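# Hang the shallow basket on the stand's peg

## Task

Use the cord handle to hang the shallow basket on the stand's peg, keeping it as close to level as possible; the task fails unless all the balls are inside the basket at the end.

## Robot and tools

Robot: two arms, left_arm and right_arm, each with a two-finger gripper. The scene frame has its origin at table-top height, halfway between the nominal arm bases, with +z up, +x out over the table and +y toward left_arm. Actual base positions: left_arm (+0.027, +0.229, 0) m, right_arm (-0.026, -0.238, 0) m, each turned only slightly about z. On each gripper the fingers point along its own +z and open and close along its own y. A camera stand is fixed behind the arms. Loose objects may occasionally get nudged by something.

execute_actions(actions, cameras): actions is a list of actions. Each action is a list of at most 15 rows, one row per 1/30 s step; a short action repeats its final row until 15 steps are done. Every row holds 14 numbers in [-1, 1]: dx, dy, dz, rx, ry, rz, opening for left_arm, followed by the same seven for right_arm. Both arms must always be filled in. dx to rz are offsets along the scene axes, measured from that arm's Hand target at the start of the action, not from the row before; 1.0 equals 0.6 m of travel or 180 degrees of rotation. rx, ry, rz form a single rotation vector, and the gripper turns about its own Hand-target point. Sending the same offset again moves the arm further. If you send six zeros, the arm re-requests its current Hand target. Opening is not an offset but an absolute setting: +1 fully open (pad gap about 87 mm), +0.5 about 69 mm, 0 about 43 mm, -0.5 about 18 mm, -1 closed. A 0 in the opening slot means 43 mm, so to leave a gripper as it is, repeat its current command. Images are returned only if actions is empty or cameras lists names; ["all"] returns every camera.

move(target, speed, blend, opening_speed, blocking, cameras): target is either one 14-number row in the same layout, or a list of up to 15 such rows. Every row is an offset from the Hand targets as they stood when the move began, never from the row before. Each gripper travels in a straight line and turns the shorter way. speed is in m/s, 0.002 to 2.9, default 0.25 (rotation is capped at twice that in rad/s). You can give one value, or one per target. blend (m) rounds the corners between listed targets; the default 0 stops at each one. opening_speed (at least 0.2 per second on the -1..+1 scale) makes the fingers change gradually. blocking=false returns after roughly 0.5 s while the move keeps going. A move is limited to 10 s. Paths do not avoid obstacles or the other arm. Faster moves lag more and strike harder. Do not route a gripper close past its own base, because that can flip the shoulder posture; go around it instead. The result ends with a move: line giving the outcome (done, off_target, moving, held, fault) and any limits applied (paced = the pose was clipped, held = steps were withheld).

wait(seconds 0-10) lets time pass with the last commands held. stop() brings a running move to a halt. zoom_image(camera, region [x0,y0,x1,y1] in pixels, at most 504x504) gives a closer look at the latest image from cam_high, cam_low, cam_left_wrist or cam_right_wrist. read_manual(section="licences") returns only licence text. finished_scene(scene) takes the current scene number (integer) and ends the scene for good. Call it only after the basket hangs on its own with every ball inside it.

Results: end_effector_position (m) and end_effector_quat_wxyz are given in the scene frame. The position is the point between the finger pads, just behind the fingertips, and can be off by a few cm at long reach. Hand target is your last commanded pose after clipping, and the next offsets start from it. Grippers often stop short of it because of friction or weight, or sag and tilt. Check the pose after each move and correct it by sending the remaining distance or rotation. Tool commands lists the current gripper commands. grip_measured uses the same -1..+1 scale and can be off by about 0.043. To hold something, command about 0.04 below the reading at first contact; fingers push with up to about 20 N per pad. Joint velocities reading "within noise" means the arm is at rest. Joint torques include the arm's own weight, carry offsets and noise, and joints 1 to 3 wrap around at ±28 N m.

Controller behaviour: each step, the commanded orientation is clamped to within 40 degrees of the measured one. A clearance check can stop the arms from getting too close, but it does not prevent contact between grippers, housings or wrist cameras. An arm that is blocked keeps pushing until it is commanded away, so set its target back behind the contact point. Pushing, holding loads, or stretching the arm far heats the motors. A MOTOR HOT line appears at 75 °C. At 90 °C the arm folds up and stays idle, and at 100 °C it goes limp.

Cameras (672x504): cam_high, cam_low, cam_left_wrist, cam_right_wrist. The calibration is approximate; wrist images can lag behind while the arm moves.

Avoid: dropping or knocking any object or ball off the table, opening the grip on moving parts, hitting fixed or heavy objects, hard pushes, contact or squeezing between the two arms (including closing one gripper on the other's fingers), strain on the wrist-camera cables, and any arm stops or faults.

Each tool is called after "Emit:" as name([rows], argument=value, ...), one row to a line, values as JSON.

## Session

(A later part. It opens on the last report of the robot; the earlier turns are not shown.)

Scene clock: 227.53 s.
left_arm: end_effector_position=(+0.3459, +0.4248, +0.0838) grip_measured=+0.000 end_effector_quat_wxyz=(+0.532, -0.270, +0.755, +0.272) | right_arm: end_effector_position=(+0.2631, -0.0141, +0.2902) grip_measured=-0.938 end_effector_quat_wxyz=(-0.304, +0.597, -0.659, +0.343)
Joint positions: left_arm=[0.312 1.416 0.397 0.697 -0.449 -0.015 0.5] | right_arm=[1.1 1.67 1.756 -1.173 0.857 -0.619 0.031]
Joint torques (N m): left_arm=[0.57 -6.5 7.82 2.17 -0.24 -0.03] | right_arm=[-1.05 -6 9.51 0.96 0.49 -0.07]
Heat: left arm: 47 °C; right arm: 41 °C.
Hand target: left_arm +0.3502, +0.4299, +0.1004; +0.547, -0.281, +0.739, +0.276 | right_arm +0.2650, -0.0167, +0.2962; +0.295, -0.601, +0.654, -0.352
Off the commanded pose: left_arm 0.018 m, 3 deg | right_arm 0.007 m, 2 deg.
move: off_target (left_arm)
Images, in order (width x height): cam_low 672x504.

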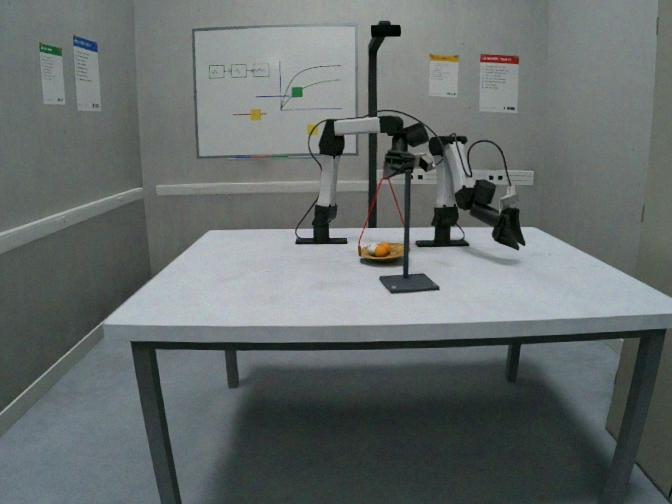

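Emit:
wait(seconds=1, cameras=["cam_high","cam_low","cam_right_wrist"])

Emit:
zoom_image(camera="cam_high", region=[270, 170, 410, 320])

Emit:
zoom_image(camera="cam_low", region=[330, 150, 470, 290])

Scene clock: 232.50 s.
left_arm: end_effector_position=(+0.3459, +0.4248, +0.0838) grip_measured=+0.000 end_effector_quat_wxyz=(+0.532, -0.270, +0.755, +0.272) | right_arm: end_effector_position=(+0.2629, -0.0142, +0.2900) grip_measured=-0.938 end_effector_quat_wxyz=(-0.303, +0.597, -0.659, +0.343)
Joint positions: left_arm=[0.312 1.416 0.397 0.697 -0.449 -0.015 0.5] | right_arm=[1.1 1.67 1.756 -1.174 0.856 -0.619 0.031]
Joint torques (N m): left_arm=[0.55 -6.5 7.8 2.17 -0.23 -0.03] | right_arm=[-0.55 -6.32 9.47 0.93 0.51 -0.07]
Heat: left arm: 47 °C; right arm: 42 °C.
Hand target: left_arm +0.3502, +0.4299, +0.1004; +0.547, -0.281, +0.739, +0.276 | right_arm +0.2650, -0.0167, +0.2962; +0.295, -0.601, +0.654, -0.352
Tool commands: left_gripper/opening=+0.0 right_gripper/opening=-1.0
Off the commanded pose: left_arm 0.018 m, 3 deg | right_arm 0.007 m, 1 deg.
wait: 1.00 s; at rest from the start
camera_calibration:
cam_right_wrist: T_world_to_cam=[[0.577587, -0.0540401, 0.814538, -0.390279], [-0.692708, -0.560377, 0.45402, 0.0631047], [0.431913, -0.826473, -0.3611, 0.12271], [0, 0, 0, 1]] pos_world=[0.216133, 0.115689, 0.333557]
Images, in order (width x height): cam_high 672x504, cam_low 672x504, cam_right_wrist 672x504.

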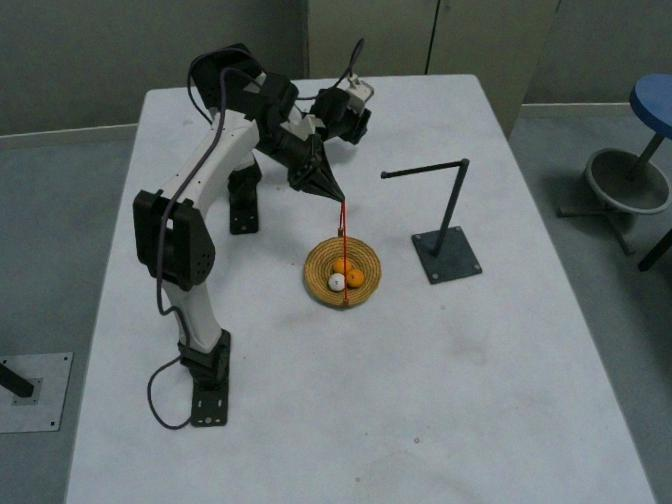

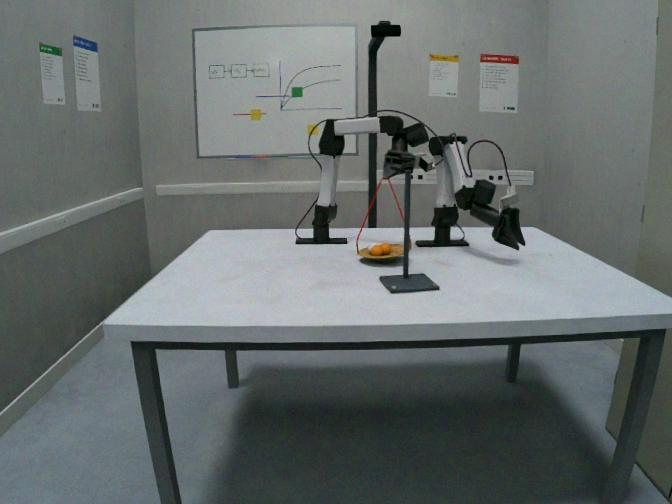

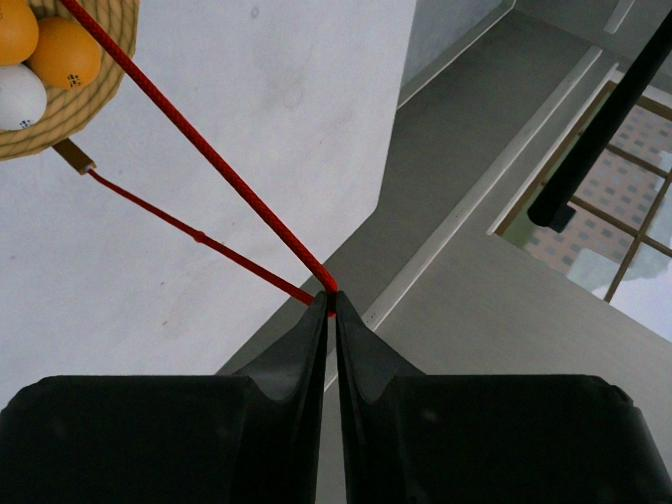

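Scaled by 3.360 from the camera's 672x504 image, which has a finer 960x720 frame.

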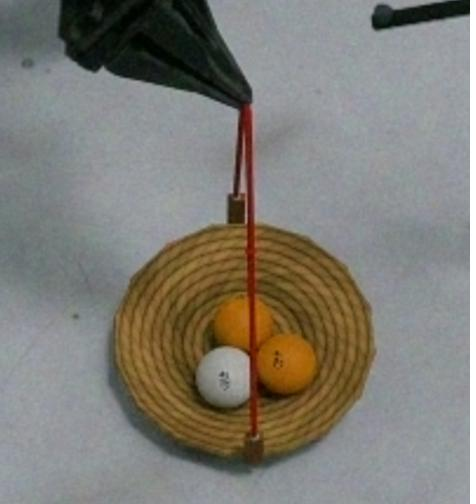

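Scaled by 3.600 from the camera's 672x504 image, which has a finer 960x720 frame.

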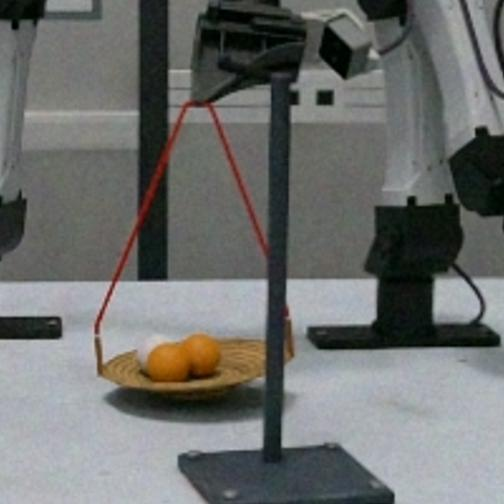

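Emit:
move([
  [0,0,0,0,0,0,0,0,0,-0.067,0,0,0,-1],
  [0,0,0,0,0,0,0,-0.013,0.01,-0.183,0,0,0,-1],
  [0,0,0,0,0,0,0,-0.125,0.01,-0.283,0.017,0.152,0,-1],
  [0,0,0,0,0,0,0,-0.217,0.012,-0.392,0.034,0.304,0,-1],
  [0,0,0,0,0,0,0,-0.25,0.012,-0.44,0.034,0.304,0,-1],
], speed=[0.04,0.1,0.1,0.1,0.06], blend=[0.01,0.03,0.03,0.02,0], cameras=["cam_high","cam_right_wrist"])

Scene clock: 265.83 s.
left_arm: end_effector_position=(+0.3459, +0.4248, +0.0838) grip_measured=+0.000 end_effector_quat_wxyz=(+0.532, -0.270, +0.755, +0.272) | right_arm: end_effector_position=(+0.1207, -0.0069, +0.0424) grip_measured=-0.938 end_effector_quat_wxyz=(-0.009, +0.682, -0.731, +0.003)
Joint positions: left_arm=[0.312 1.416 0.397 0.697 -0.449 -0.015 0.5] | right_arm=[1.098 1.756 1.19 -0.989 0.011 -0.425 0.031]
Joint torques (N m): left_arm=[0.55 -6.5 7.82 2.17 -0.23 -0.03] | right_arm=[-0.03 -5.2 4.48 0.43 -0.04 0.12]
Heat: left arm: 48 °C; right arm: 43 °C.
Hand target: left_arm +0.3502, +0.4299, +0.1004; +0.547, -0.281, +0.739, +0.276 | right_arm +0.1149, -0.0095, +0.0321; +0.008, +0.679, -0.734, +0.002
Off the commanded pose: left_arm 0.018 m, 3 deg | right_arm 0.012 m, 2 deg.
move: off_target (left_arm, right_arm); blend cut to 0.0175 m at target 4
camera_calibration:
cam_right_wrist: T_world_to_cam=[[0.997166, -0.0732667, 0.0171061, -0.122913], [-0.0600608, -0.63824, 0.767491, -0.00906691], [-0.0453137, -0.766343, -0.640831, 0.17071], [0, 0, 0, 1]] pos_world=[0.129755, 0.11603, 0.118458]
Images, in order (width x height): cam_high 672x504, cam_right_wrist 672x504.

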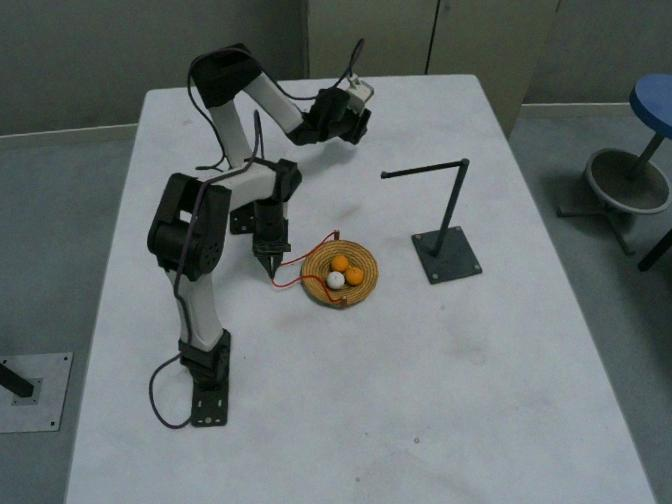

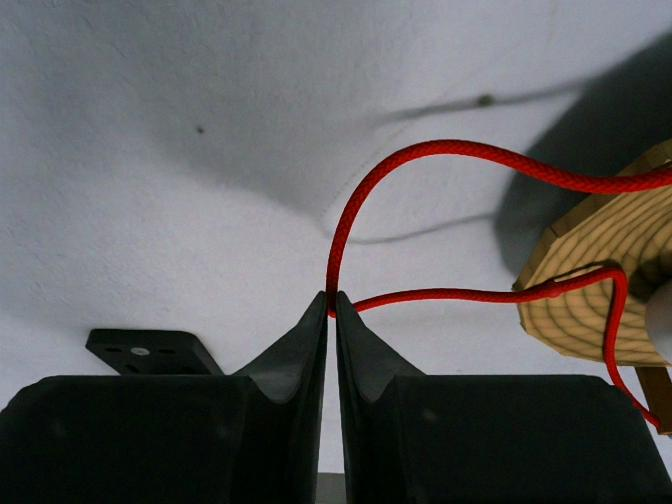

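Emit:
move(target=[0,0,0,0,0,0,0,-0.015,0,-0.058,0,0,0,-1], speed=0.06, cameras=["cam_high","cam_right_wrist"])

Scene clock: 270.13 s.
left_arm: end_effector_position=(+0.3459, +0.4248, +0.0838) grip_measured=+0.000 end_effector_quat_wxyz=(+0.532, -0.270, +0.755, +0.272) | right_arm: end_effector_position=(+0.1105, -0.0097, +0.0071) grip_measured=-0.938 end_effector_quat_wxyz=(+0.000, +0.682, -0.732, +0.006)
Joint positions: left_arm=[0.312 1.416 0.397 0.697 -0.449 -0.015 0.5] | right_arm=[1.123 1.801 1.091 -0.864 0.011 -0.399 0.031]
Joint torques (N m): left_arm=[0.57 -6.49 7.8 2.17 -0.24 -0.03] | right_arm=[0.12 -5.44 4.12 0.54 -0.06 0.18]
Heat: left arm: 48 °C; right arm: 43 °C.
Hand target: left_arm +0.3502, +0.4299, +0.1004; +0.547, -0.281, +0.739, +0.276 | right_arm +0.1060, -0.0095, -0.0027; +0.008, +0.679, -0.734, +0.002
Off the commanded pose: left_arm 0.018 m, 3 deg | right_arm 0.011 m, 1 deg.
move: off_target (left_arm, right_arm)
camera_calibration:
cam_right_wrist: T_world_to_cam=[[0.997232, -0.0737539, 0.00942496, -0.112333], [-0.0535905, -0.62509, 0.778711, 0.0150682], [-0.0515415, -0.77706, -0.627312, 0.145917], [0, 0, 0, 1]] pos_world=[0.12035, 0.114521, 0.0808607]
Images, in order (width x height): cam_high 672x504, cam_right_wrist 672x504.

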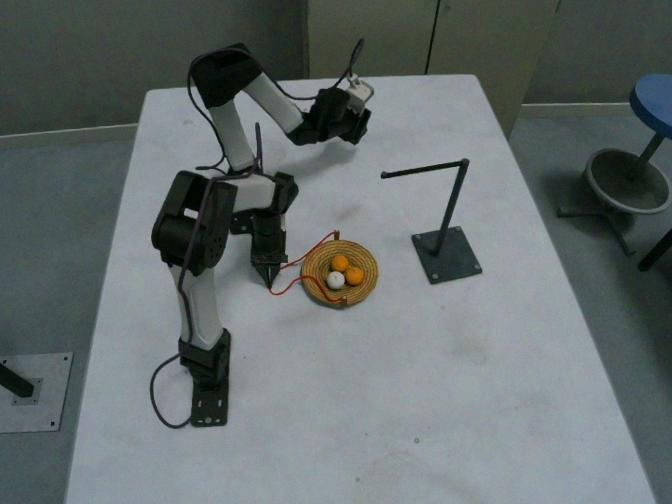

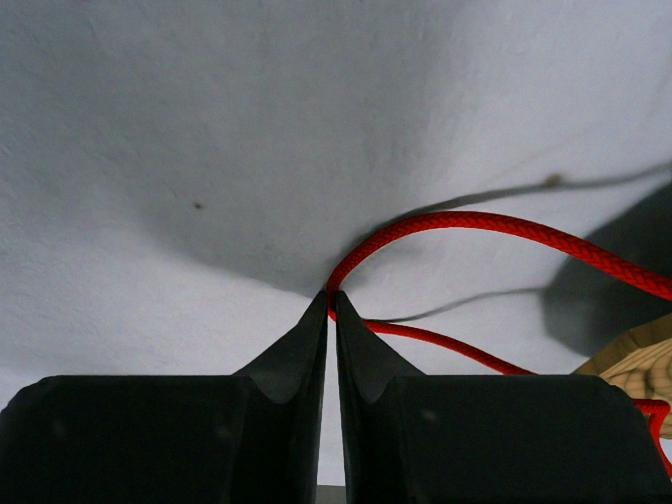

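Emit:
move(target=[0,0,0,0,0,0,0,0,0,0.004,0,0,0,-0.3], opening_speed=0.5, speed=0.05, cameras=["cam_high","cam_right_wrist"])

Emit:
zoom_image(camera="cam_high", region=[240, 190, 400, 330])

Scene clock: 275.80 s.
left_arm: end_effector_position=(+0.3459, +0.4248, +0.0838) grip_measured=+0.000 end_effector_quat_wxyz=(+0.532, -0.270, +0.755, +0.272) | right_arm: end_effector_position=(+0.1013, -0.0096, +0.0073) grip_measured=-0.301 end_effector_quat_wxyz=(+0.013, +0.679, -0.734, -0.006)
Joint positions: left_arm=[0.312 1.416 0.397 0.697 -0.449 -0.015 0.5] | right_arm=[1.132 1.801 1.091 -0.88 -0.02 -0.385 0.35]
Joint torques (N m): left_arm=[0.55 -6.5 7.8 2.17 -0.24 -0.03] | right_arm=[-0.73 -5.81 4.57 0.62 0.19 -0.05]
Heat: left arm: 48 °C; right arm: 42 °C.
Hand target: left_arm +0.3502, +0.4299, +0.1004; +0.547, -0.281, +0.739, +0.276 | right_arm +0.1060, -0.0096, -0.0003; +0.008, +0.679, -0.734, +0.002
Off the commanded pose: left_arm 0.018 m, 3 deg | right_arm 0.009 m, 1 deg.
move: off_target (left_arm)
camera_calibration:
cam_right_wrist: T_world_to_cam=[[0.996509, -0.0795156, -0.0254434, -0.102871], [-0.0299095, -0.624549, 0.780413, 0.01201], [-0.0779456, -0.776927, -0.624747, 0.148272], [0, 0, 0, 1]] pos_world=[0.114428, 0.114517, 0.080642]
Images, in order (width x height): cam_high 672x504, cam_right_wrist 672x504.

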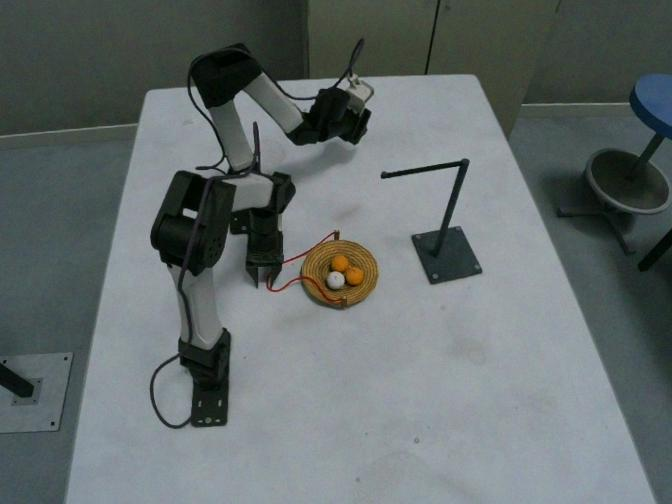

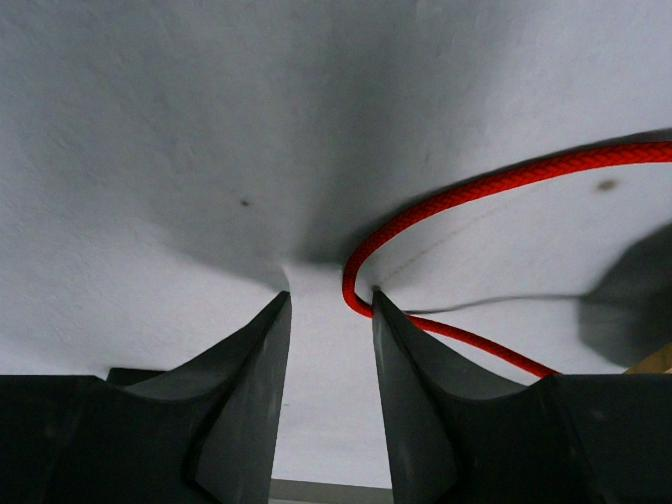

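Scaled by 3.150 from the camera's 672x504 image, which has a finer 960x720 frame.

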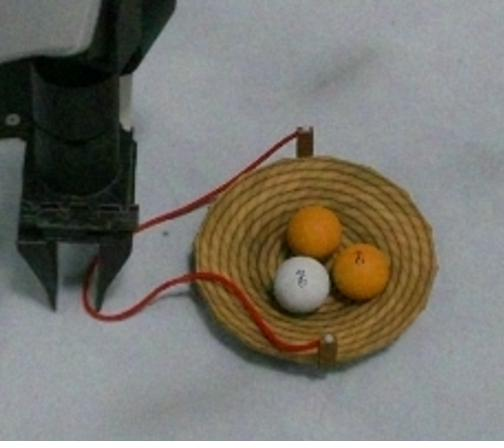

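Emit:
move(target=[0,0,0,0,0,0,0,0.015,0.03,0.13,0,0,0,0], speed=0.15, cameras=["cam_right_wrist"])

Emit:
zoom_image(camera="cam_right_wrist", region=[250, 50, 672, 400])

Scene clock: 286.33 s.
left_arm: end_effector_position=(+0.3459, +0.4248, +0.0838) grip_measured=+0.000 end_effector_quat_wxyz=(+0.532, -0.270, +0.755, +0.272) | right_arm: end_effector_position=(+0.1123, +0.0115, +0.0691) grip_measured=+0.000 end_effector_quat_wxyz=(+0.008, +0.680, -0.734, -0.003)
Joint positions: left_arm=[0.312 1.416 0.397 0.697 -0.449 -0.015 0.5] | right_arm=[1.135 1.801 1.352 -1.134 -0.012 -0.382 0.5]
Joint torques (N m): left_arm=[0.55 -6.49 7.8 2.17 -0.23 -0.03] | right_arm=[-0.95 -8.54 8.05 -0.13 0.17 -0.03]
Heat: left arm: 48 °C; right arm: 42 °C.
Hand target: left_arm +0.3502, +0.4299, +0.1004; +0.547, -0.281, +0.739, +0.276 | right_arm +0.1150, +0.0085, +0.0777; +0.008, +0.679, -0.734, +0.002
Off the commanded pose: left_arm 0.018 m, 3 deg | right_arm 0.009 m, 1 deg.
move: off_target (left_arm)
camera_calibration:
cam_right_wrist: T_world_to_cam=[[0.996741, -0.0792943, -0.0148473, -0.111368], [-0.0382822, -0.626915, 0.778147, -0.0215658], [-0.0710106, -0.775042, -0.627907, 0.203563], [0, 0, 0, 1]] pos_world=[0.124634, 0.135419, 0.142946]
Images, in order (width x height): cam_right_wrist 672x504.

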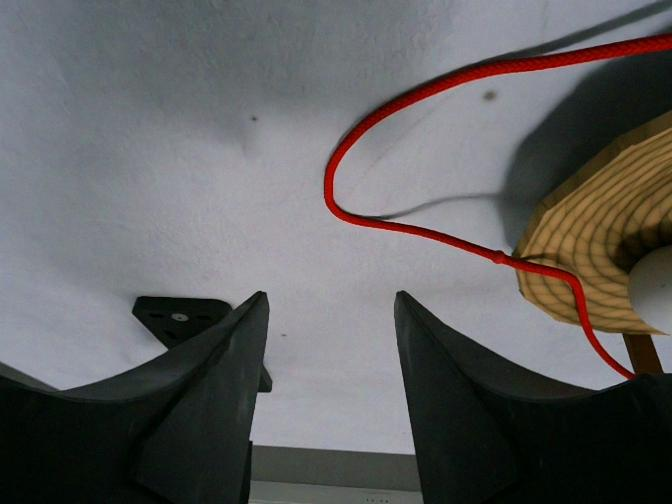

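Scaled by 1.194 from the camera's 672x504 image, which has a finer 960x720 frame.

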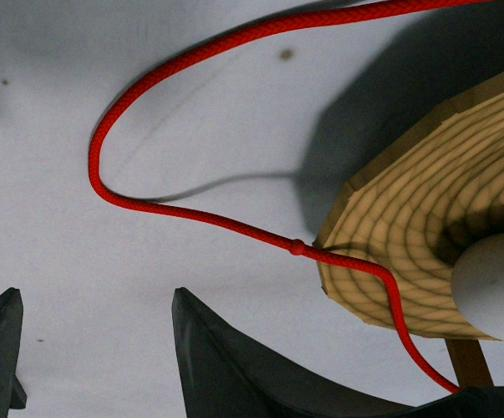

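Emit:
move(target=[0,0,0,0,0,0,0,0.0025,-0.04,-0.09,0,0,0.194,-0.2], speed=0.12, cameras=["cam_right_wrist"])

Scene clock: 306.87 s.
left_arm: end_effector_position=(+0.3459, +0.4248, +0.0838) grip_measured=+0.000 end_effector_quat_wxyz=(+0.532, -0.270, +0.755, +0.272) | right_arm: end_effector_position=(+0.1161, -0.0147, +0.0198) grip_measured=-0.200 end_effector_quat_wxyz=(+0.018, +0.863, -0.504, +0.001)
Joint positions: left_arm=[0.312 1.416 0.397 0.697 -0.449 -0.015 0.5] | right_arm=[1.155 1.749 1.079 -0.937 -0.001 -0.952 0.4]
Joint torques (N m): left_arm=[0.55 -6.52 7.8 2.17 -0.23 -0.03] | right_arm=[-0.05 -9.33 4.01 0.31 0.1 -0.11]
Heat: left arm: 48 °C; right arm: 42 °C.
Hand target: left_arm +0.3502, +0.4299, +0.1004; +0.547, -0.281, +0.739, +0.276 | right_arm +0.1164, -0.0155, +0.0237; +0.007, +0.868, -0.496, +0.005
Off the commanded pose: left_arm 0.018 m, 3 deg | right_arm 0.004 m, 2 deg.
move: off_target (left_arm)
camera_calibration:
cam_right_wrist: T_world_to_cam=[[0.872444, 0.487824, -0.0294925, -0.0948753], [0.321874, -0.528146, 0.785785, -0.0400062], [0.367748, -0.695046, -0.617796, 0.102632], [0, 0, 0, 1]] pos_world=[0.0579078, 0.096487, 0.0920436]
Images, in order (width x height): cam_right_wrist 672x504.

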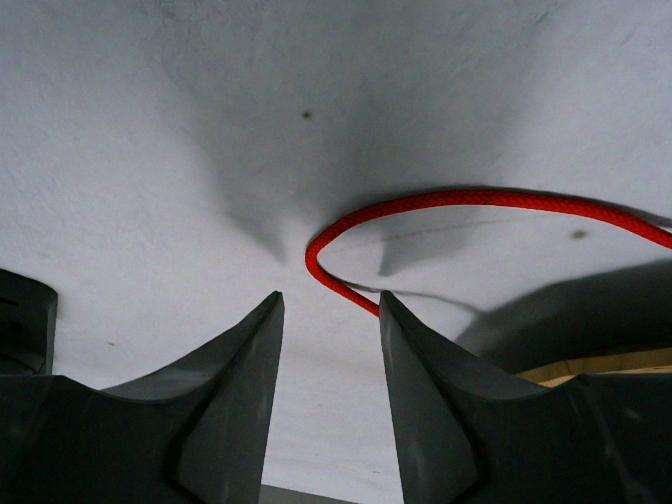

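Emit:
move(target=[0,0,0,0,0,0,0,-0.009,-0.001,-0.02,0,0,0,-0.2], speed=0.06, cameras=["cam_right_wrist"])

Scene clock: 323.10 s.
left_arm: end_effector_position=(+0.3459, +0.4248, +0.0838) grip_measured=+0.000 end_effector_quat_wxyz=(+0.532, -0.270, +0.755, +0.272) | right_arm: end_effector_position=(+0.1117, -0.0146, +0.0101) grip_measured=-0.200 end_effector_quat_wxyz=(+0.014, +0.867, -0.497, +0.001)
Joint positions: left_arm=[0.312 1.416 0.397 0.697 -0.449 -0.015 0.5] | right_arm=[1.17 1.749 1.038 -0.887 -0.001 -0.953 0.4]
Joint torques (N m): left_arm=[0.55 -6.49 7.82 2.17 -0.24 -0.03] | right_arm=[0.03 -8.55 4.03 0.28 0.16 -0.06]
Heat: left arm: 49 °C; right arm: 41 °C.
Hand target: left_arm +0.3502, +0.4299, +0.1004; +0.547, -0.281, +0.739, +0.276 | right_arm +0.1111, -0.0161, +0.0117; +0.007, +0.868, -0.496, +0.005
Off the commanded pose: left_arm 0.018 m, 3 deg | right_arm 0.002 m, 1 deg.
move: off_target (left_arm)
camera_calibration:
cam_right_wrist: T_world_to_cam=[[0.864465, 0.502195, -0.0223826, -0.0903449], [0.327631, -0.529089, 0.782766, -0.0315312], [0.381259, -0.684007, -0.621913, 0.0970971], [0, 0, 0, 1]] pos_world=[0.0514115, 0.095103, 0.0830453]
Images, in order (width x height): cam_right_wrist 672x504.

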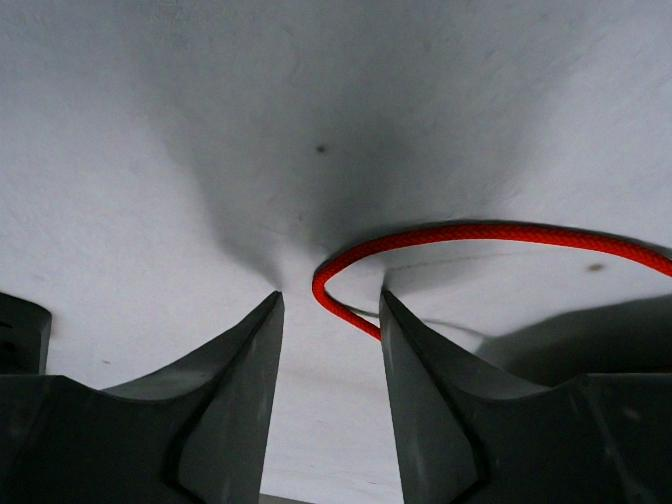

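Emit:
move(target=[0,0,0,0,0,0,0,0.004,-0.01,-0.017,0,0,0,-0.3], speed=0.06, cameras=["cam_right_wrist"])

Scene clock: 333.77 s.
left_arm: end_effector_position=(+0.3459, +0.4248, +0.0838) grip_measured=+0.000 end_effector_quat_wxyz=(+0.532, -0.270, +0.755, +0.272) | right_arm: end_effector_position=(+0.1131, -0.0156, +0.0093) grip_measured=-0.300 end_effector_quat_wxyz=(+0.002, +0.867, -0.497, +0.005)
Joint positions: left_arm=[0.312 1.416 0.397 0.697 -0.449 -0.015 0.5] | right_arm=[1.17 1.73 1.012 -0.859 0.009 -0.953 0.35]
Joint torques (N m): left_arm=[0.57 -6.49 7.82 2.17 -0.23 -0.04] | right_arm=[-1.36 -6.43 2.33 0.55 0.04 -0.14]
Heat: left arm: 49 °C; right arm: 40 °C.
Hand target: left_arm +0.3502, +0.4299, +0.1004; +0.547, -0.281, +0.739, +0.276 | right_arm +0.1135, -0.0221, +0.0016; +0.007, +0.868, -0.496, +0.005
Off the commanded pose: left_arm 0.018 m, 3 deg | right_arm 0.010 m, 1 deg.
move: off_target (left_arm)
camera_calibration:
cam_right_wrist: T_world_to_cam=[[0.864544, 0.502556, 0.00110428, -0.0913273], [0.313709, -0.541386, 0.780056, -0.0304164], [0.392619, -0.674046, -0.625709, 0.0941802], [0, 0, 0, 1]] pos_world=[0.0515214, 0.0929119, 0.0827568]
Images, in order (width x height): cam_right_wrist 672x504.

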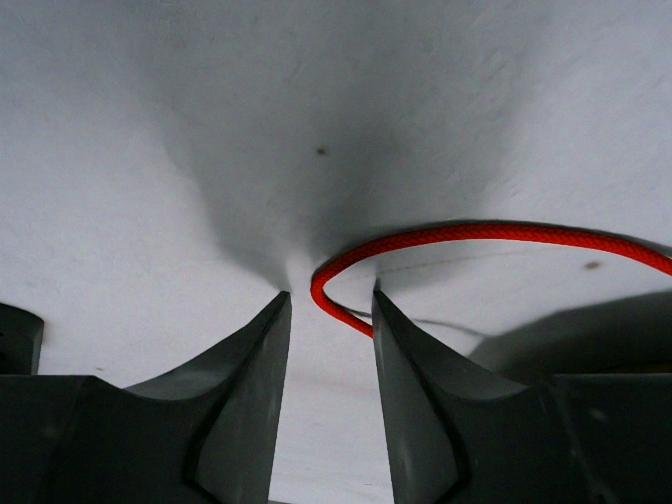

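Emit:
move([
  [0,0,0,0,0,0,0,0.0,-0.015,0.025,0,0,0,-0.3],
  [0,0,0,0,0,0,0,0.0,-0.008,-0.002,0,0,0,-0.3],
], speed=0.06, cameras=["cam_right_wrist"])

Scene clock: 339.73 s.
left_arm: end_effector_position=(+0.3459, +0.4248, +0.0838) grip_measured=+0.000 end_effector_quat_wxyz=(+0.532, -0.270, +0.755, +0.272) | right_arm: end_effector_position=(+0.1152, -0.0238, +0.0095) grip_measured=-0.300 end_effector_quat_wxyz=(+0.001, +0.866, -0.500, +0.004)
Joint positions: left_arm=[0.312 1.416 0.397 0.697 -0.449 -0.015 0.5] | right_arm=[1.151 1.704 0.983 -0.853 0.009 -0.966 0.35]
Joint torques (N m): left_arm=[0.57 -6.49 7.82 2.17 -0.23 -0.03] | right_arm=[-0.18 -5.49 3.28 0.59 0.03 -0.1]
Heat: left arm: 49 °C; right arm: 40 °C.
Hand target: left_arm +0.3502, +0.4299, +0.1004; +0.547, -0.281, +0.739, +0.276 | right_arm +0.1135, -0.0268, +0.0003; +0.007, +0.868, -0.496, +0.005
Off the commanded pose: left_arm 0.018 m, 3 deg | right_arm 0.010 m, 1 deg.
move: off_target (left_arm)
camera_calibration:
cam_right_wrist: T_world_to_cam=[[0.867605, 0.497243, 0.003432, -0.0895489], [0.309462, -0.545336, 0.779, -0.0353331], [0.389224, -0.674802, -0.627014, 0.088396], [0, 0, 0, 1]] pos_world=[0.0542215, 0.0849089, 0.0832574]
Images, in order (width x height): cam_right_wrist 672x504.

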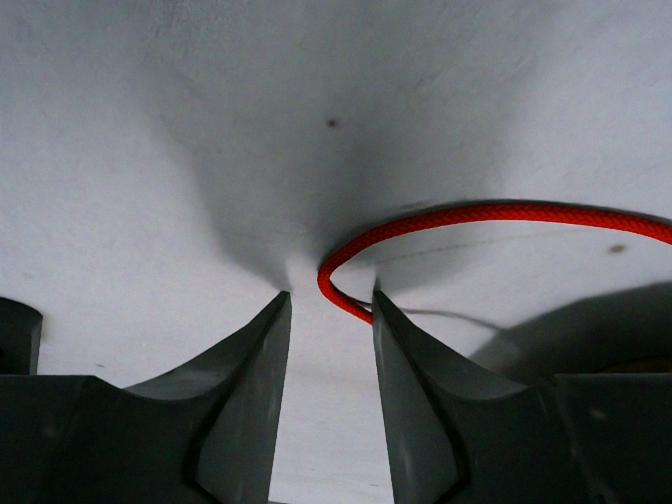

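Emit:
move([
  [0,0,0,0,0,0,0,-0.001,0.001,-0.008,0,0,0,-0.3],
  [0,0,0,0,0,0,0,-0.001,0.001,-0.008,0,0,0,-1],
], speed=0.05, opening_speed=0.4, cameras=["cam_right_wrist"])

Scene clock: 347.17 s.
left_arm: end_effector_position=(+0.3459, +0.4248, +0.0838) grip_measured=+0.000 end_effector_quat_wxyz=(+0.532, -0.270, +0.755, +0.272) | right_arm: end_effector_position=(+0.1236, -0.0168, +0.0090) grip_measured=-0.938 end_effector_quat_wxyz=(-0.021, +0.866, -0.500, +0.017)
Joint positions: left_arm=[0.312 1.416 0.397 0.697 -0.449 -0.015 0.5] | right_arm=[1.152 1.704 0.98 -0.808 0.037 -0.966 0.031]
Joint torques (N m): left_arm=[0.55 -6.52 7.8 2.17 -0.24 -0.03] | right_arm=[-0.25 -4.59 2.86 0.38 -0.24 -0.07]
Heat: left arm: 49 °C; right arm: 39 °C.
Hand target: left_arm +0.3502, +0.4299, +0.1004; +0.547, -0.281, +0.739, +0.276 | right_arm +0.1129, -0.0262, -0.0045; +0.007, +0.868, -0.496, +0.005
Off the commanded pose: left_arm 0.018 m, 3 deg | right_arm 0.020 m, 3 deg.
move: off_target (left_arm, right_arm); target 2's new opening was sent with right_arm's hand 0.014 m and 1 deg from that target
camera_calibration:
cam_right_wrist: T_world_to_cam=[[0.865859, 0.497407, 0.0536215, -0.100465], [0.276128, -0.564524, 0.77786, -0.0299923], [0.417183, -0.65871, -0.626146, 0.0863541], [0, 0, 0, 1]] pos_world=[0.0592445, 0.0899228, 0.0827872]
Images, in order (width x height): cam_right_wrist 672x504.

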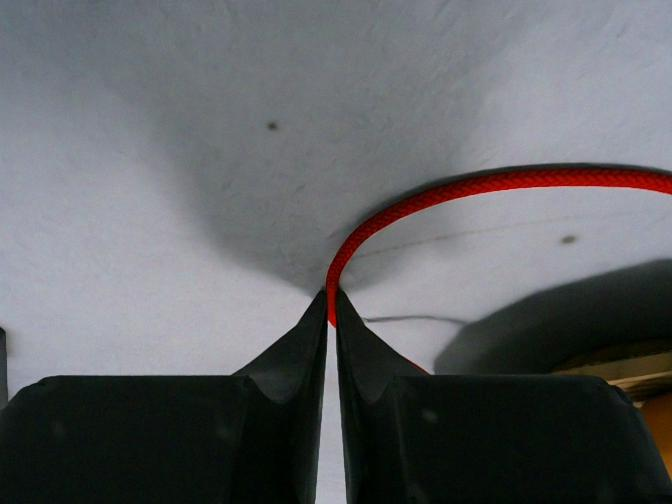

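Emit:
move([
  [0,0,0,0,0,0,0,0.0535,0.015,0.1325,0.023,-0.073,-0.032,-1],
  [0,0,0,0,0,0,0,0.1535,0.019,0.2325,0.06,-0.19,-0.083,-1],
  [0,0,0,0,0,0,0,0.2785,0.02,0.324,0.0925,-0.2936,-0.128,-1],
  [0,0,0,0,0,0,0,0.2785,0.012,0.444,0.0925,-0.2936,-0.128,-1],
], speed=0.1, blend=[0.03,0.03,0.02,0], cameras=["cam_high","cam_low","cam_right_wrist"])

Emit:
zoom_image(camera="cam_low", region=[330, 150, 470, 290])

Scene clock: 365.77 s.
left_arm: end_effector_position=(+0.3459, +0.4248, +0.0838) grip_measured=+0.000 end_effector_quat_wxyz=(+0.532, -0.270, +0.755, +0.272) | right_arm: end_effector_position=(+0.2801, -0.0127, +0.2488) grip_measured=-0.938 end_effector_quat_wxyz=(-0.331, +0.659, -0.600, +0.310)
Joint positions: left_arm=[0.312 1.416 0.397 0.697 -0.449 -0.015 0.5] | right_arm=[1.031 1.514 1.4 -0.768 0.704 -0.917 0.031]
Joint torques (N m): left_arm=[0.57 -6.49 7.8 2.17 -0.24 -0.03] | right_arm=[-1.07 -7.68 9.84 1.29 0.44 -0.01]
Heat: left arm: 49 °C; right arm: 40 °C.
Hand target: left_arm +0.3502, +0.4299, +0.1004; +0.547, -0.281, +0.739, +0.276 | right_arm +0.2800, -0.0190, +0.2618; -0.332, +0.655, -0.600, +0.316
Off the commanded pose: left_arm 0.018 m, 3 deg | right_arm 0.015 m, 1 deg.
move: off_target (left_arm, right_arm)
camera_calibration:
cam_right_wrist: T_world_to_cam=[[0.5853, 0.0569211, 0.808817, -0.365762], [-0.569219, -0.681543, 0.459879, 0.057083], [0.57742, -0.729561, -0.366506, 0.0634806], [0, 0, 0, 1]] pos_world=[0.209918, 0.106037, 0.292849]
Images, in order (width x height): cam_high 672x504, cam_low 672x504, cam_right_wrist 672x504.

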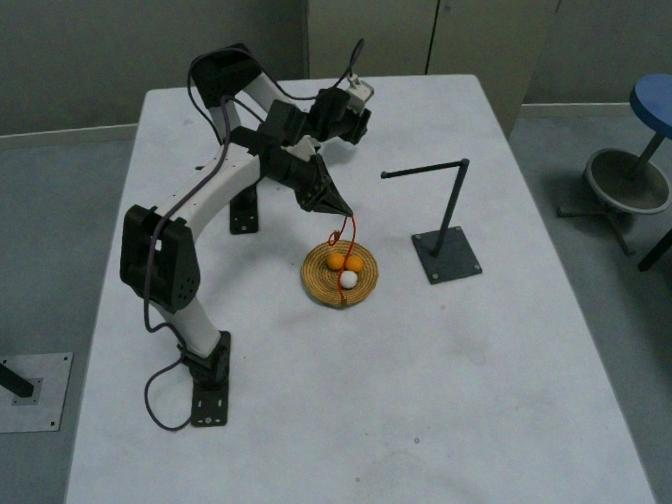

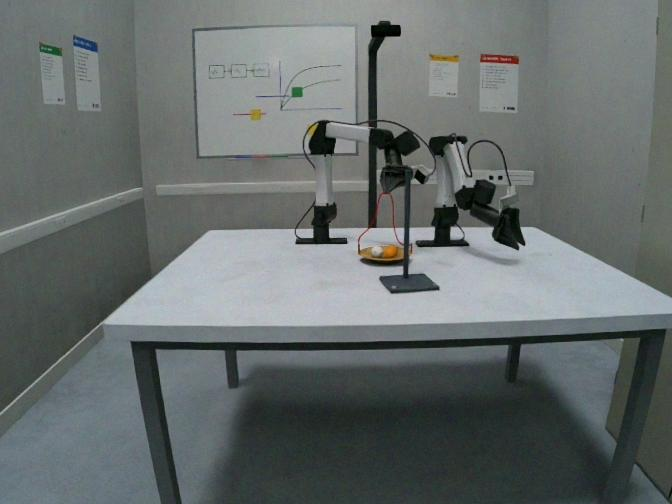

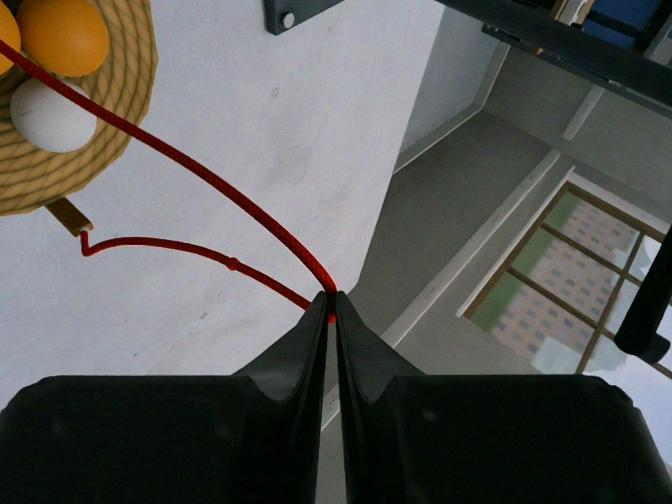

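Scaled by 3.600 from the camera's 672x504 image, which has a finer 960x720 frame.

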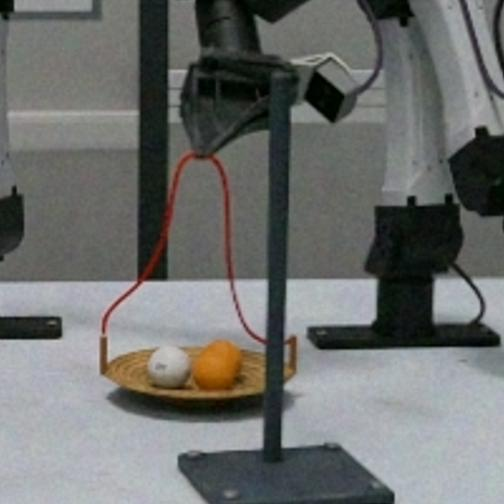

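Emit:
move(target=[0,0,0,0,0,0,0,0,-0.004,0.03,0,0,0,-1], speed=0.06, cameras=["cam_low"])

Emit:
zoom_image(camera="cam_low", region=[330, 150, 470, 290])

Scene clock: 373.53 s.
left_arm: end_effector_position=(+0.3459, +0.4248, +0.0838) grip_measured=+0.000 end_effector_quat_wxyz=(+0.532, -0.270, +0.755, +0.272) | right_arm: end_effector_position=(+0.2798, -0.0164, +0.2679) grip_measured=-0.938 end_effector_quat_wxyz=(-0.332, +0.657, -0.602, +0.310)
Joint positions: left_arm=[0.312 1.416 0.397 0.697 -0.449 -0.015 0.5] | right_arm=[1.026 1.514 1.475 -0.84 0.704 -0.918 0.031]
Joint torques (N m): left_arm=[0.55 -6.5 7.82 2.17 -0.24 -0.03] | right_arm=[-0.77 -6.79 9.84 1.27 0.4 -0.02]
Heat: left arm: 49 °C; right arm: 41 °C.
Hand target: left_arm +0.3502, +0.4299, +0.1004; +0.547, -0.281, +0.739, +0.276 | right_arm +0.2801, -0.0216, +0.2798; -0.332, +0.655, -0.600, +0.316
Off the commanded pose: left_arm 0.018 m, 3 deg | right_arm 0.013 m, 1 deg.
move: off_target (left_arm, right_arm)
Images, in order (width x height): cam_low 672x504.

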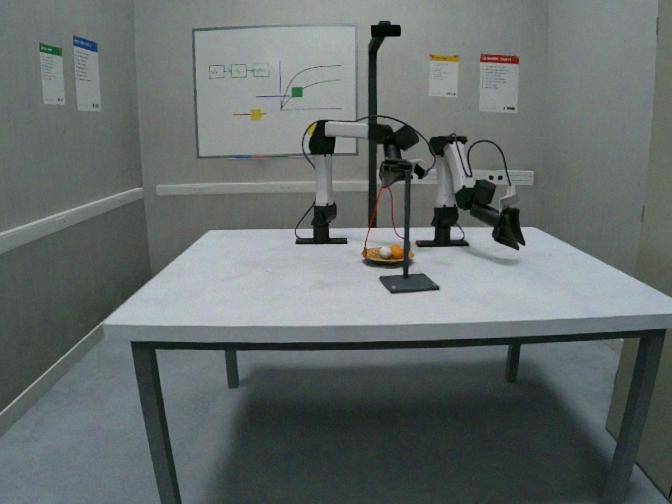

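Scaled by 3.600 from the camera's 672x504 image, which has a finer 960x720 frame.

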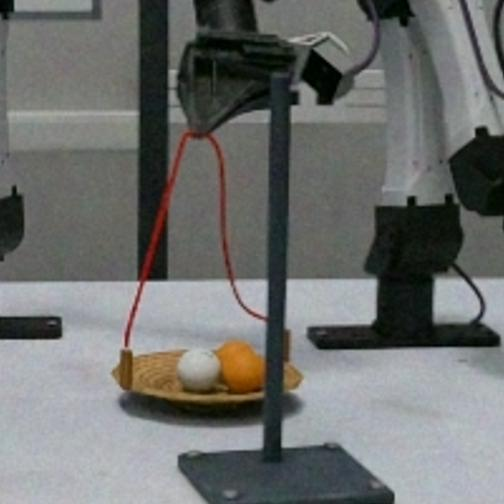

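Emit:
wait(seconds=0.3, cameras=["cam_high","cam_right_wrist"])

Emit:
zoom_image(camera="cam_high", region=[270, 170, 410, 320])

Scene clock: 378.30 s.
left_arm: end_effector_position=(+0.3459, +0.4248, +0.0838) grip_measured=+0.000 end_effector_quat_wxyz=(+0.532, -0.270, +0.755, +0.272) | right_arm: end_effector_position=(+0.2797, -0.0165, +0.2678) grip_measured=-0.938 end_effector_quat_wxyz=(-0.332, +0.657, -0.602, +0.310)
Joint positions: left_arm=[0.312 1.416 0.397 0.697 -0.449 -0.015 0.5] | right_arm=[1.026 1.514 1.475 -0.841 0.704 -0.918 0.031]
Joint torques (N m): left_arm=[0.57 -6.49 7.8 2.17 -0.23 -0.03] | right_arm=[-0.8 -6.72 9.8 1.39 0.43 -0.03]
Heat: left arm: 49 °C; right arm: 42 °C.
Hand target: left_arm +0.3502, +0.4299, +0.1004; +0.547, -0.281, +0.739, +0.276 | right_arm +0.2801, -0.0216, +0.2798; -0.332, +0.655, -0.600, +0.316
Tool commands: left_gripper/opening=+0.0 right_gripper/opening=-1.0
Off the commanded pose: left_arm 0.018 m, 3 deg | right_arm 0.013 m, 1 deg.
wait: 0.30 s; at rest from the start
camera_calibration:
cam_right_wrist: T_world_to_cam=[[0.58451, 0.0532876, 0.809634, -0.38078], [-0.572831, -0.679591, 0.45828, 0.0469562], [0.574641, -0.731653, -0.366703, 0.0686546], [0, 0, 0, 1]] pos_world=[0.210016, 0.102433, 0.31195]
Images, in order (width x height): cam_high 672x504, cam_right_wrist 672x504.

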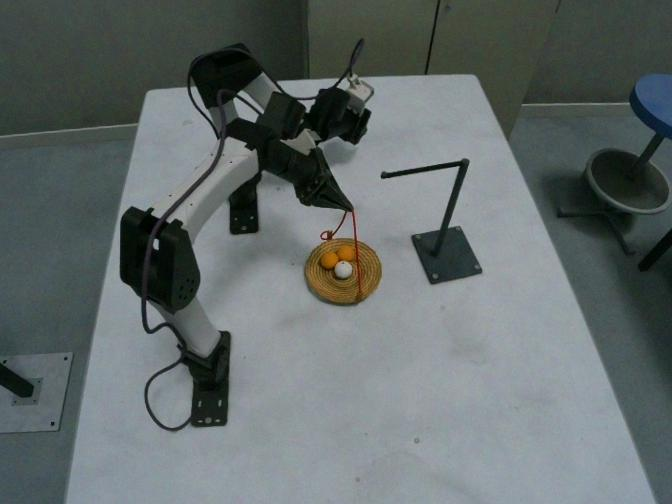

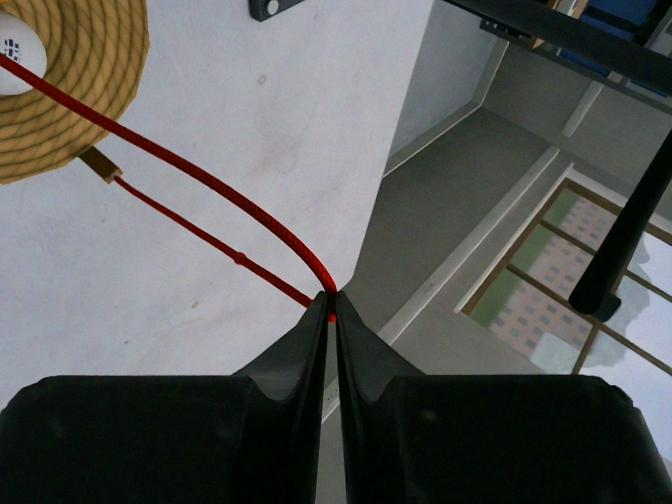

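Scaled by 3.360 from the camera's 672x504 image, which has a finer 960x720 frame.

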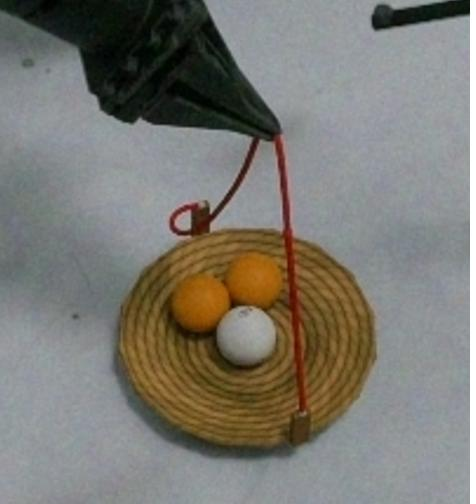

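Emit:
move([
  [0,0,0,0,0,0,0,0,0.005,-0.067,0,0,0,-1],
  [0,0,0,0,0,0,0,-0.017,0.003,-0.167,0,0,0,-1],
  [0,0,0,0,0,0,0,-0.108,0,-0.258,-0.012,0.152,0,-1],
  [0,0,0,0,0,0,0,-0.192,-0.005,-0.367,-0.024,0.3046,0,-1],
  [0,0,0,0,0,0,0,-0.217,-0.005,-0.472,-0.024,0.3046,0,-1],
], speed=[0.05,0.1,0.1,0.1,0.06], blend=[0.01,0.03,0.03,0.02,0], cameras=["cam_high","cam_right_wrist"])

Scene clock: 414.60 s.
left_arm: end_effector_position=(+0.3459, +0.4248, +0.0838) grip_measured=+0.000 end_effector_quat_wxyz=(+0.532, -0.270, +0.755, +0.272) | right_arm: end_effector_position=(+0.1540, -0.0255, +0.0080) grip_measured=-0.938 end_effector_quat_wxyz=(-0.001, +0.741, -0.671, +0.006)
Joint positions: left_arm=[0.312 1.416 0.397 0.697 -0.449 -0.015 0.5] | right_arm=[0.995 1.813 1.11 -0.867 0.012 -0.697 0.031]
Joint torques (N m): left_arm=[0.57 -6.5 7.82 2.17 -0.23 -0.04] | right_arm=[-0.09 -5.39 3.93 0.66 -0.08 0.14]
Heat: left arm: 50 °C; right arm: 44 °C.
Hand target: left_arm +0.3502, +0.4299, +0.1004; +0.547, -0.281, +0.739, +0.276 | right_arm +0.1499, -0.0245, -0.0034; +0.005, +0.739, -0.674, +0.001
Off the commanded pose: left_arm 0.018 m, 3 deg | right_arm 0.012 m, 1 deg.
move: off_target (left_arm, right_arm)
camera_calibration:
cam_right_wrist: T_world_to_cam=[[0.995354, 0.0957041, 0.0105342, -0.152252], [0.0519212, -0.625672, 0.778357, -0.00948072], [0.0810829, -0.774194, -0.627734, 0.116097], [0, 0, 0, 1]] pos_world=[0.142624, 0.0985207, 0.0818611]
Images, in order (width x height): cam_high 672x504, cam_right_wrist 672x504.

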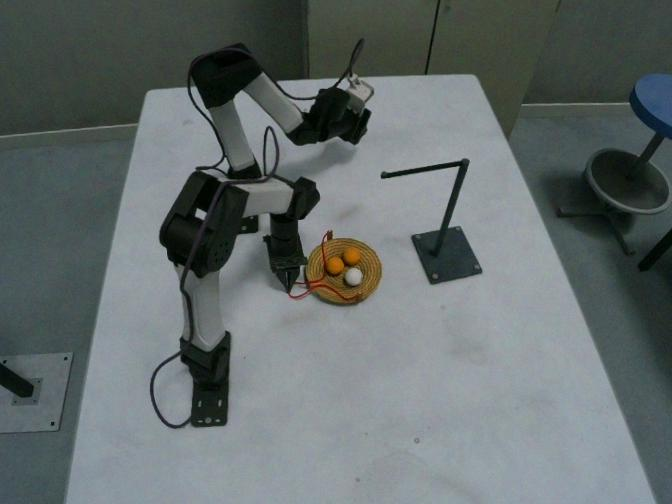

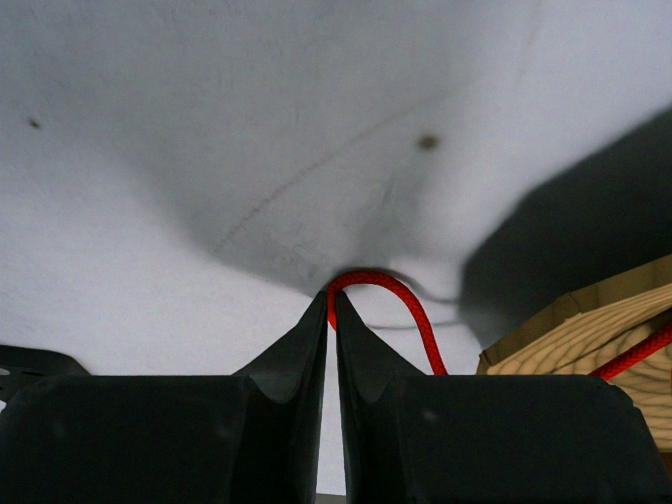

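Emit:
move([
  [0,0,0,0,0,0,0,-0.005,-0.033,0.06,0,0,0.03,-1],
  [0,0,0,0,0,0,0,-0.017,-0.117,0.05,0,0,0.111,-1],
  [0,0,0,0,0,0,0,-0.017,-0.117,-0.002,0,0,0.111,-1],
], speed=0.08, blend=[0.015,0.01,0], cameras=["cam_high","cam_right_wrist"])

Scene clock: 429.07 s.
left_arm: end_effector_position=(+0.3458, +0.4248, +0.0837) grip_measured=+0.000 end_effector_quat_wxyz=(+0.532, -0.270, +0.755, +0.272) | right_arm: end_effector_position=(+0.1389, -0.0953, +0.0077) grip_measured=-0.938 end_effector_quat_wxyz=(+0.005, +0.842, -0.539, +0.006)
Joint positions: left_arm=[0.312 1.416 0.397 0.696 -0.449 -0.015 0.5] | right_arm=[0.918 1.549 0.809 -0.84 0.012 -1.106 0.031]
Joint torques (N m): left_arm=[0.55 -6.5 7.82 2.18 -0.24 -0.03] | right_arm=[-0.77 -3.03 3.08 0.77 0 -0.13]
Heat: left arm: 50 °C; right arm: 43 °C.
Hand target: left_arm +0.3501, +0.4299, +0.1003; +0.547, -0.281, +0.739, +0.276 | right_arm +0.1397, -0.0947, -0.0046; +0.005, +0.845, -0.535, +0.002
Off the commanded pose: left_arm 0.018 m, 3 deg | right_arm 0.012 m, 1 deg.
move: off_target (left_arm, right_arm)
camera_calibration:
cam_right_wrist: T_world_to_cam=[[0.909586, 0.41551, -0.00214884, -0.0880618], [0.25985, -0.564784, 0.783261, -0.0753701], [0.324239, -0.713001, -0.62169, 0.0350849], [0, 0, 0, 1]] pos_world=[0.0883089, 0.0190384, 0.0806571]
Images, in order (width x height): cam_high 672x504, cam_right_wrist 672x504.

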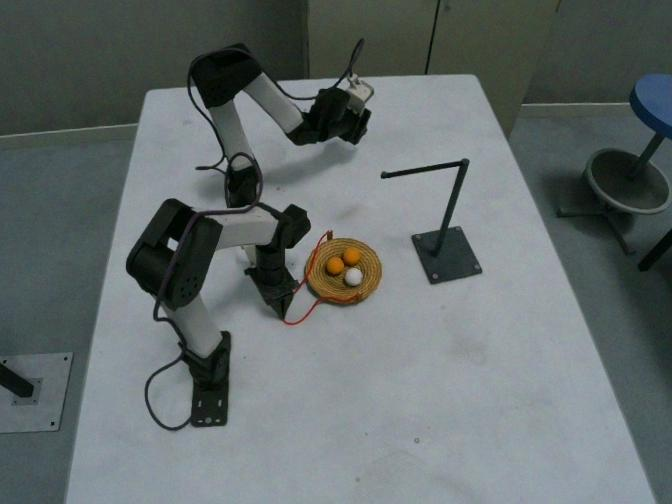

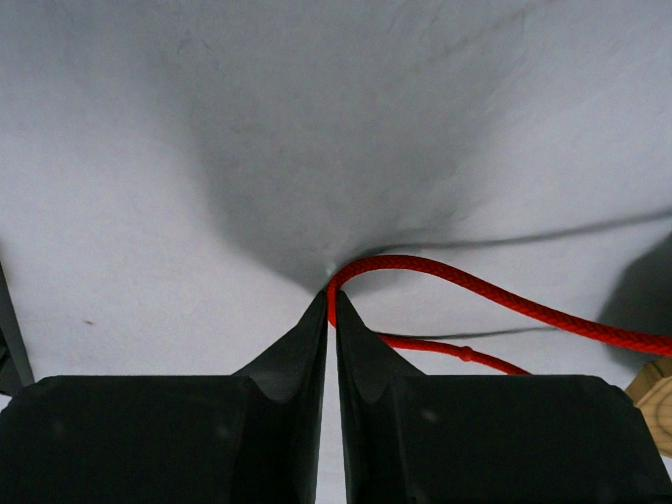

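Emit:
move(target=[0,0,0,0,0,0,0,0,0,0.004,0,0,0,-0.6], opening_speed=0.4, speed=0.05, cameras=["cam_right_wrist"])

Scene clock: 438.87 s.
left_arm: end_effector_position=(+0.3458, +0.4248, +0.0837) grip_measured=+0.000 end_effector_quat_wxyz=(+0.532, -0.270, +0.755, +0.272) | right_arm: end_effector_position=(+0.1346, -0.0980, +0.0078) grip_measured=-0.601 end_effector_quat_wxyz=(+0.014, +0.842, -0.539, +0.000)
Joint positions: left_arm=[0.312 1.416 0.397 0.696 -0.449 -0.015 0.5] | right_arm=[0.918 1.549 0.809 -0.859 0.003 -1.106 0.2]
Joint torques (N m): left_arm=[0.57 -6.49 7.82 2.17 -0.24 -0.03] | right_arm=[-0.83 -3.59 3.56 0.89 0.03 -0.11]
Heat: left arm: 50 °C; right arm: 42 °C.
Hand target: left_arm +0.3501, +0.4299, +0.1003; +0.547, -0.281, +0.739, +0.276 | right_arm +0.1396, -0.0947, -0.0022; +0.005, +0.845, -0.535, +0.001
Off the commanded pose: left_arm 0.018 m, 3 deg | right_arm 0.012 m, 1 deg.
move: off_target (left_arm, right_arm)
camera_calibration:
cam_right_wrist: T_world_to_cam=[[0.909393, 0.41527, -0.023544, -0.0828353], [0.274995, -0.55781, 0.783087, -0.0771347], [0.31206, -0.718609, -0.621466, 0.0357091], [0, 0, 0, 1]] pos_world=[0.0853982, 0.0170334, 0.0806449]
Images, in order (width x height): cam_right_wrist 672x504.

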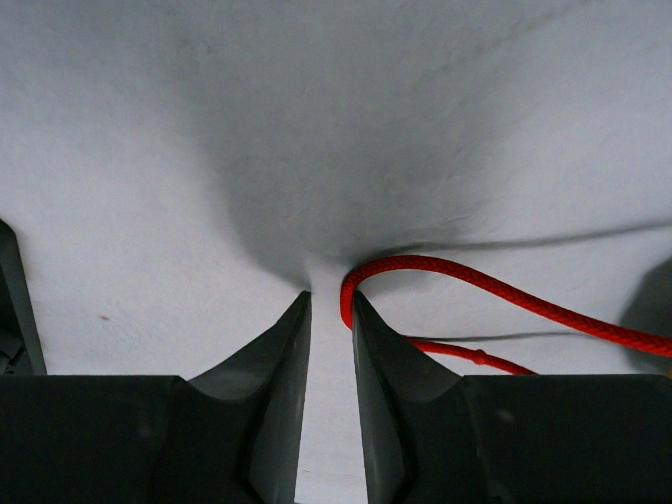

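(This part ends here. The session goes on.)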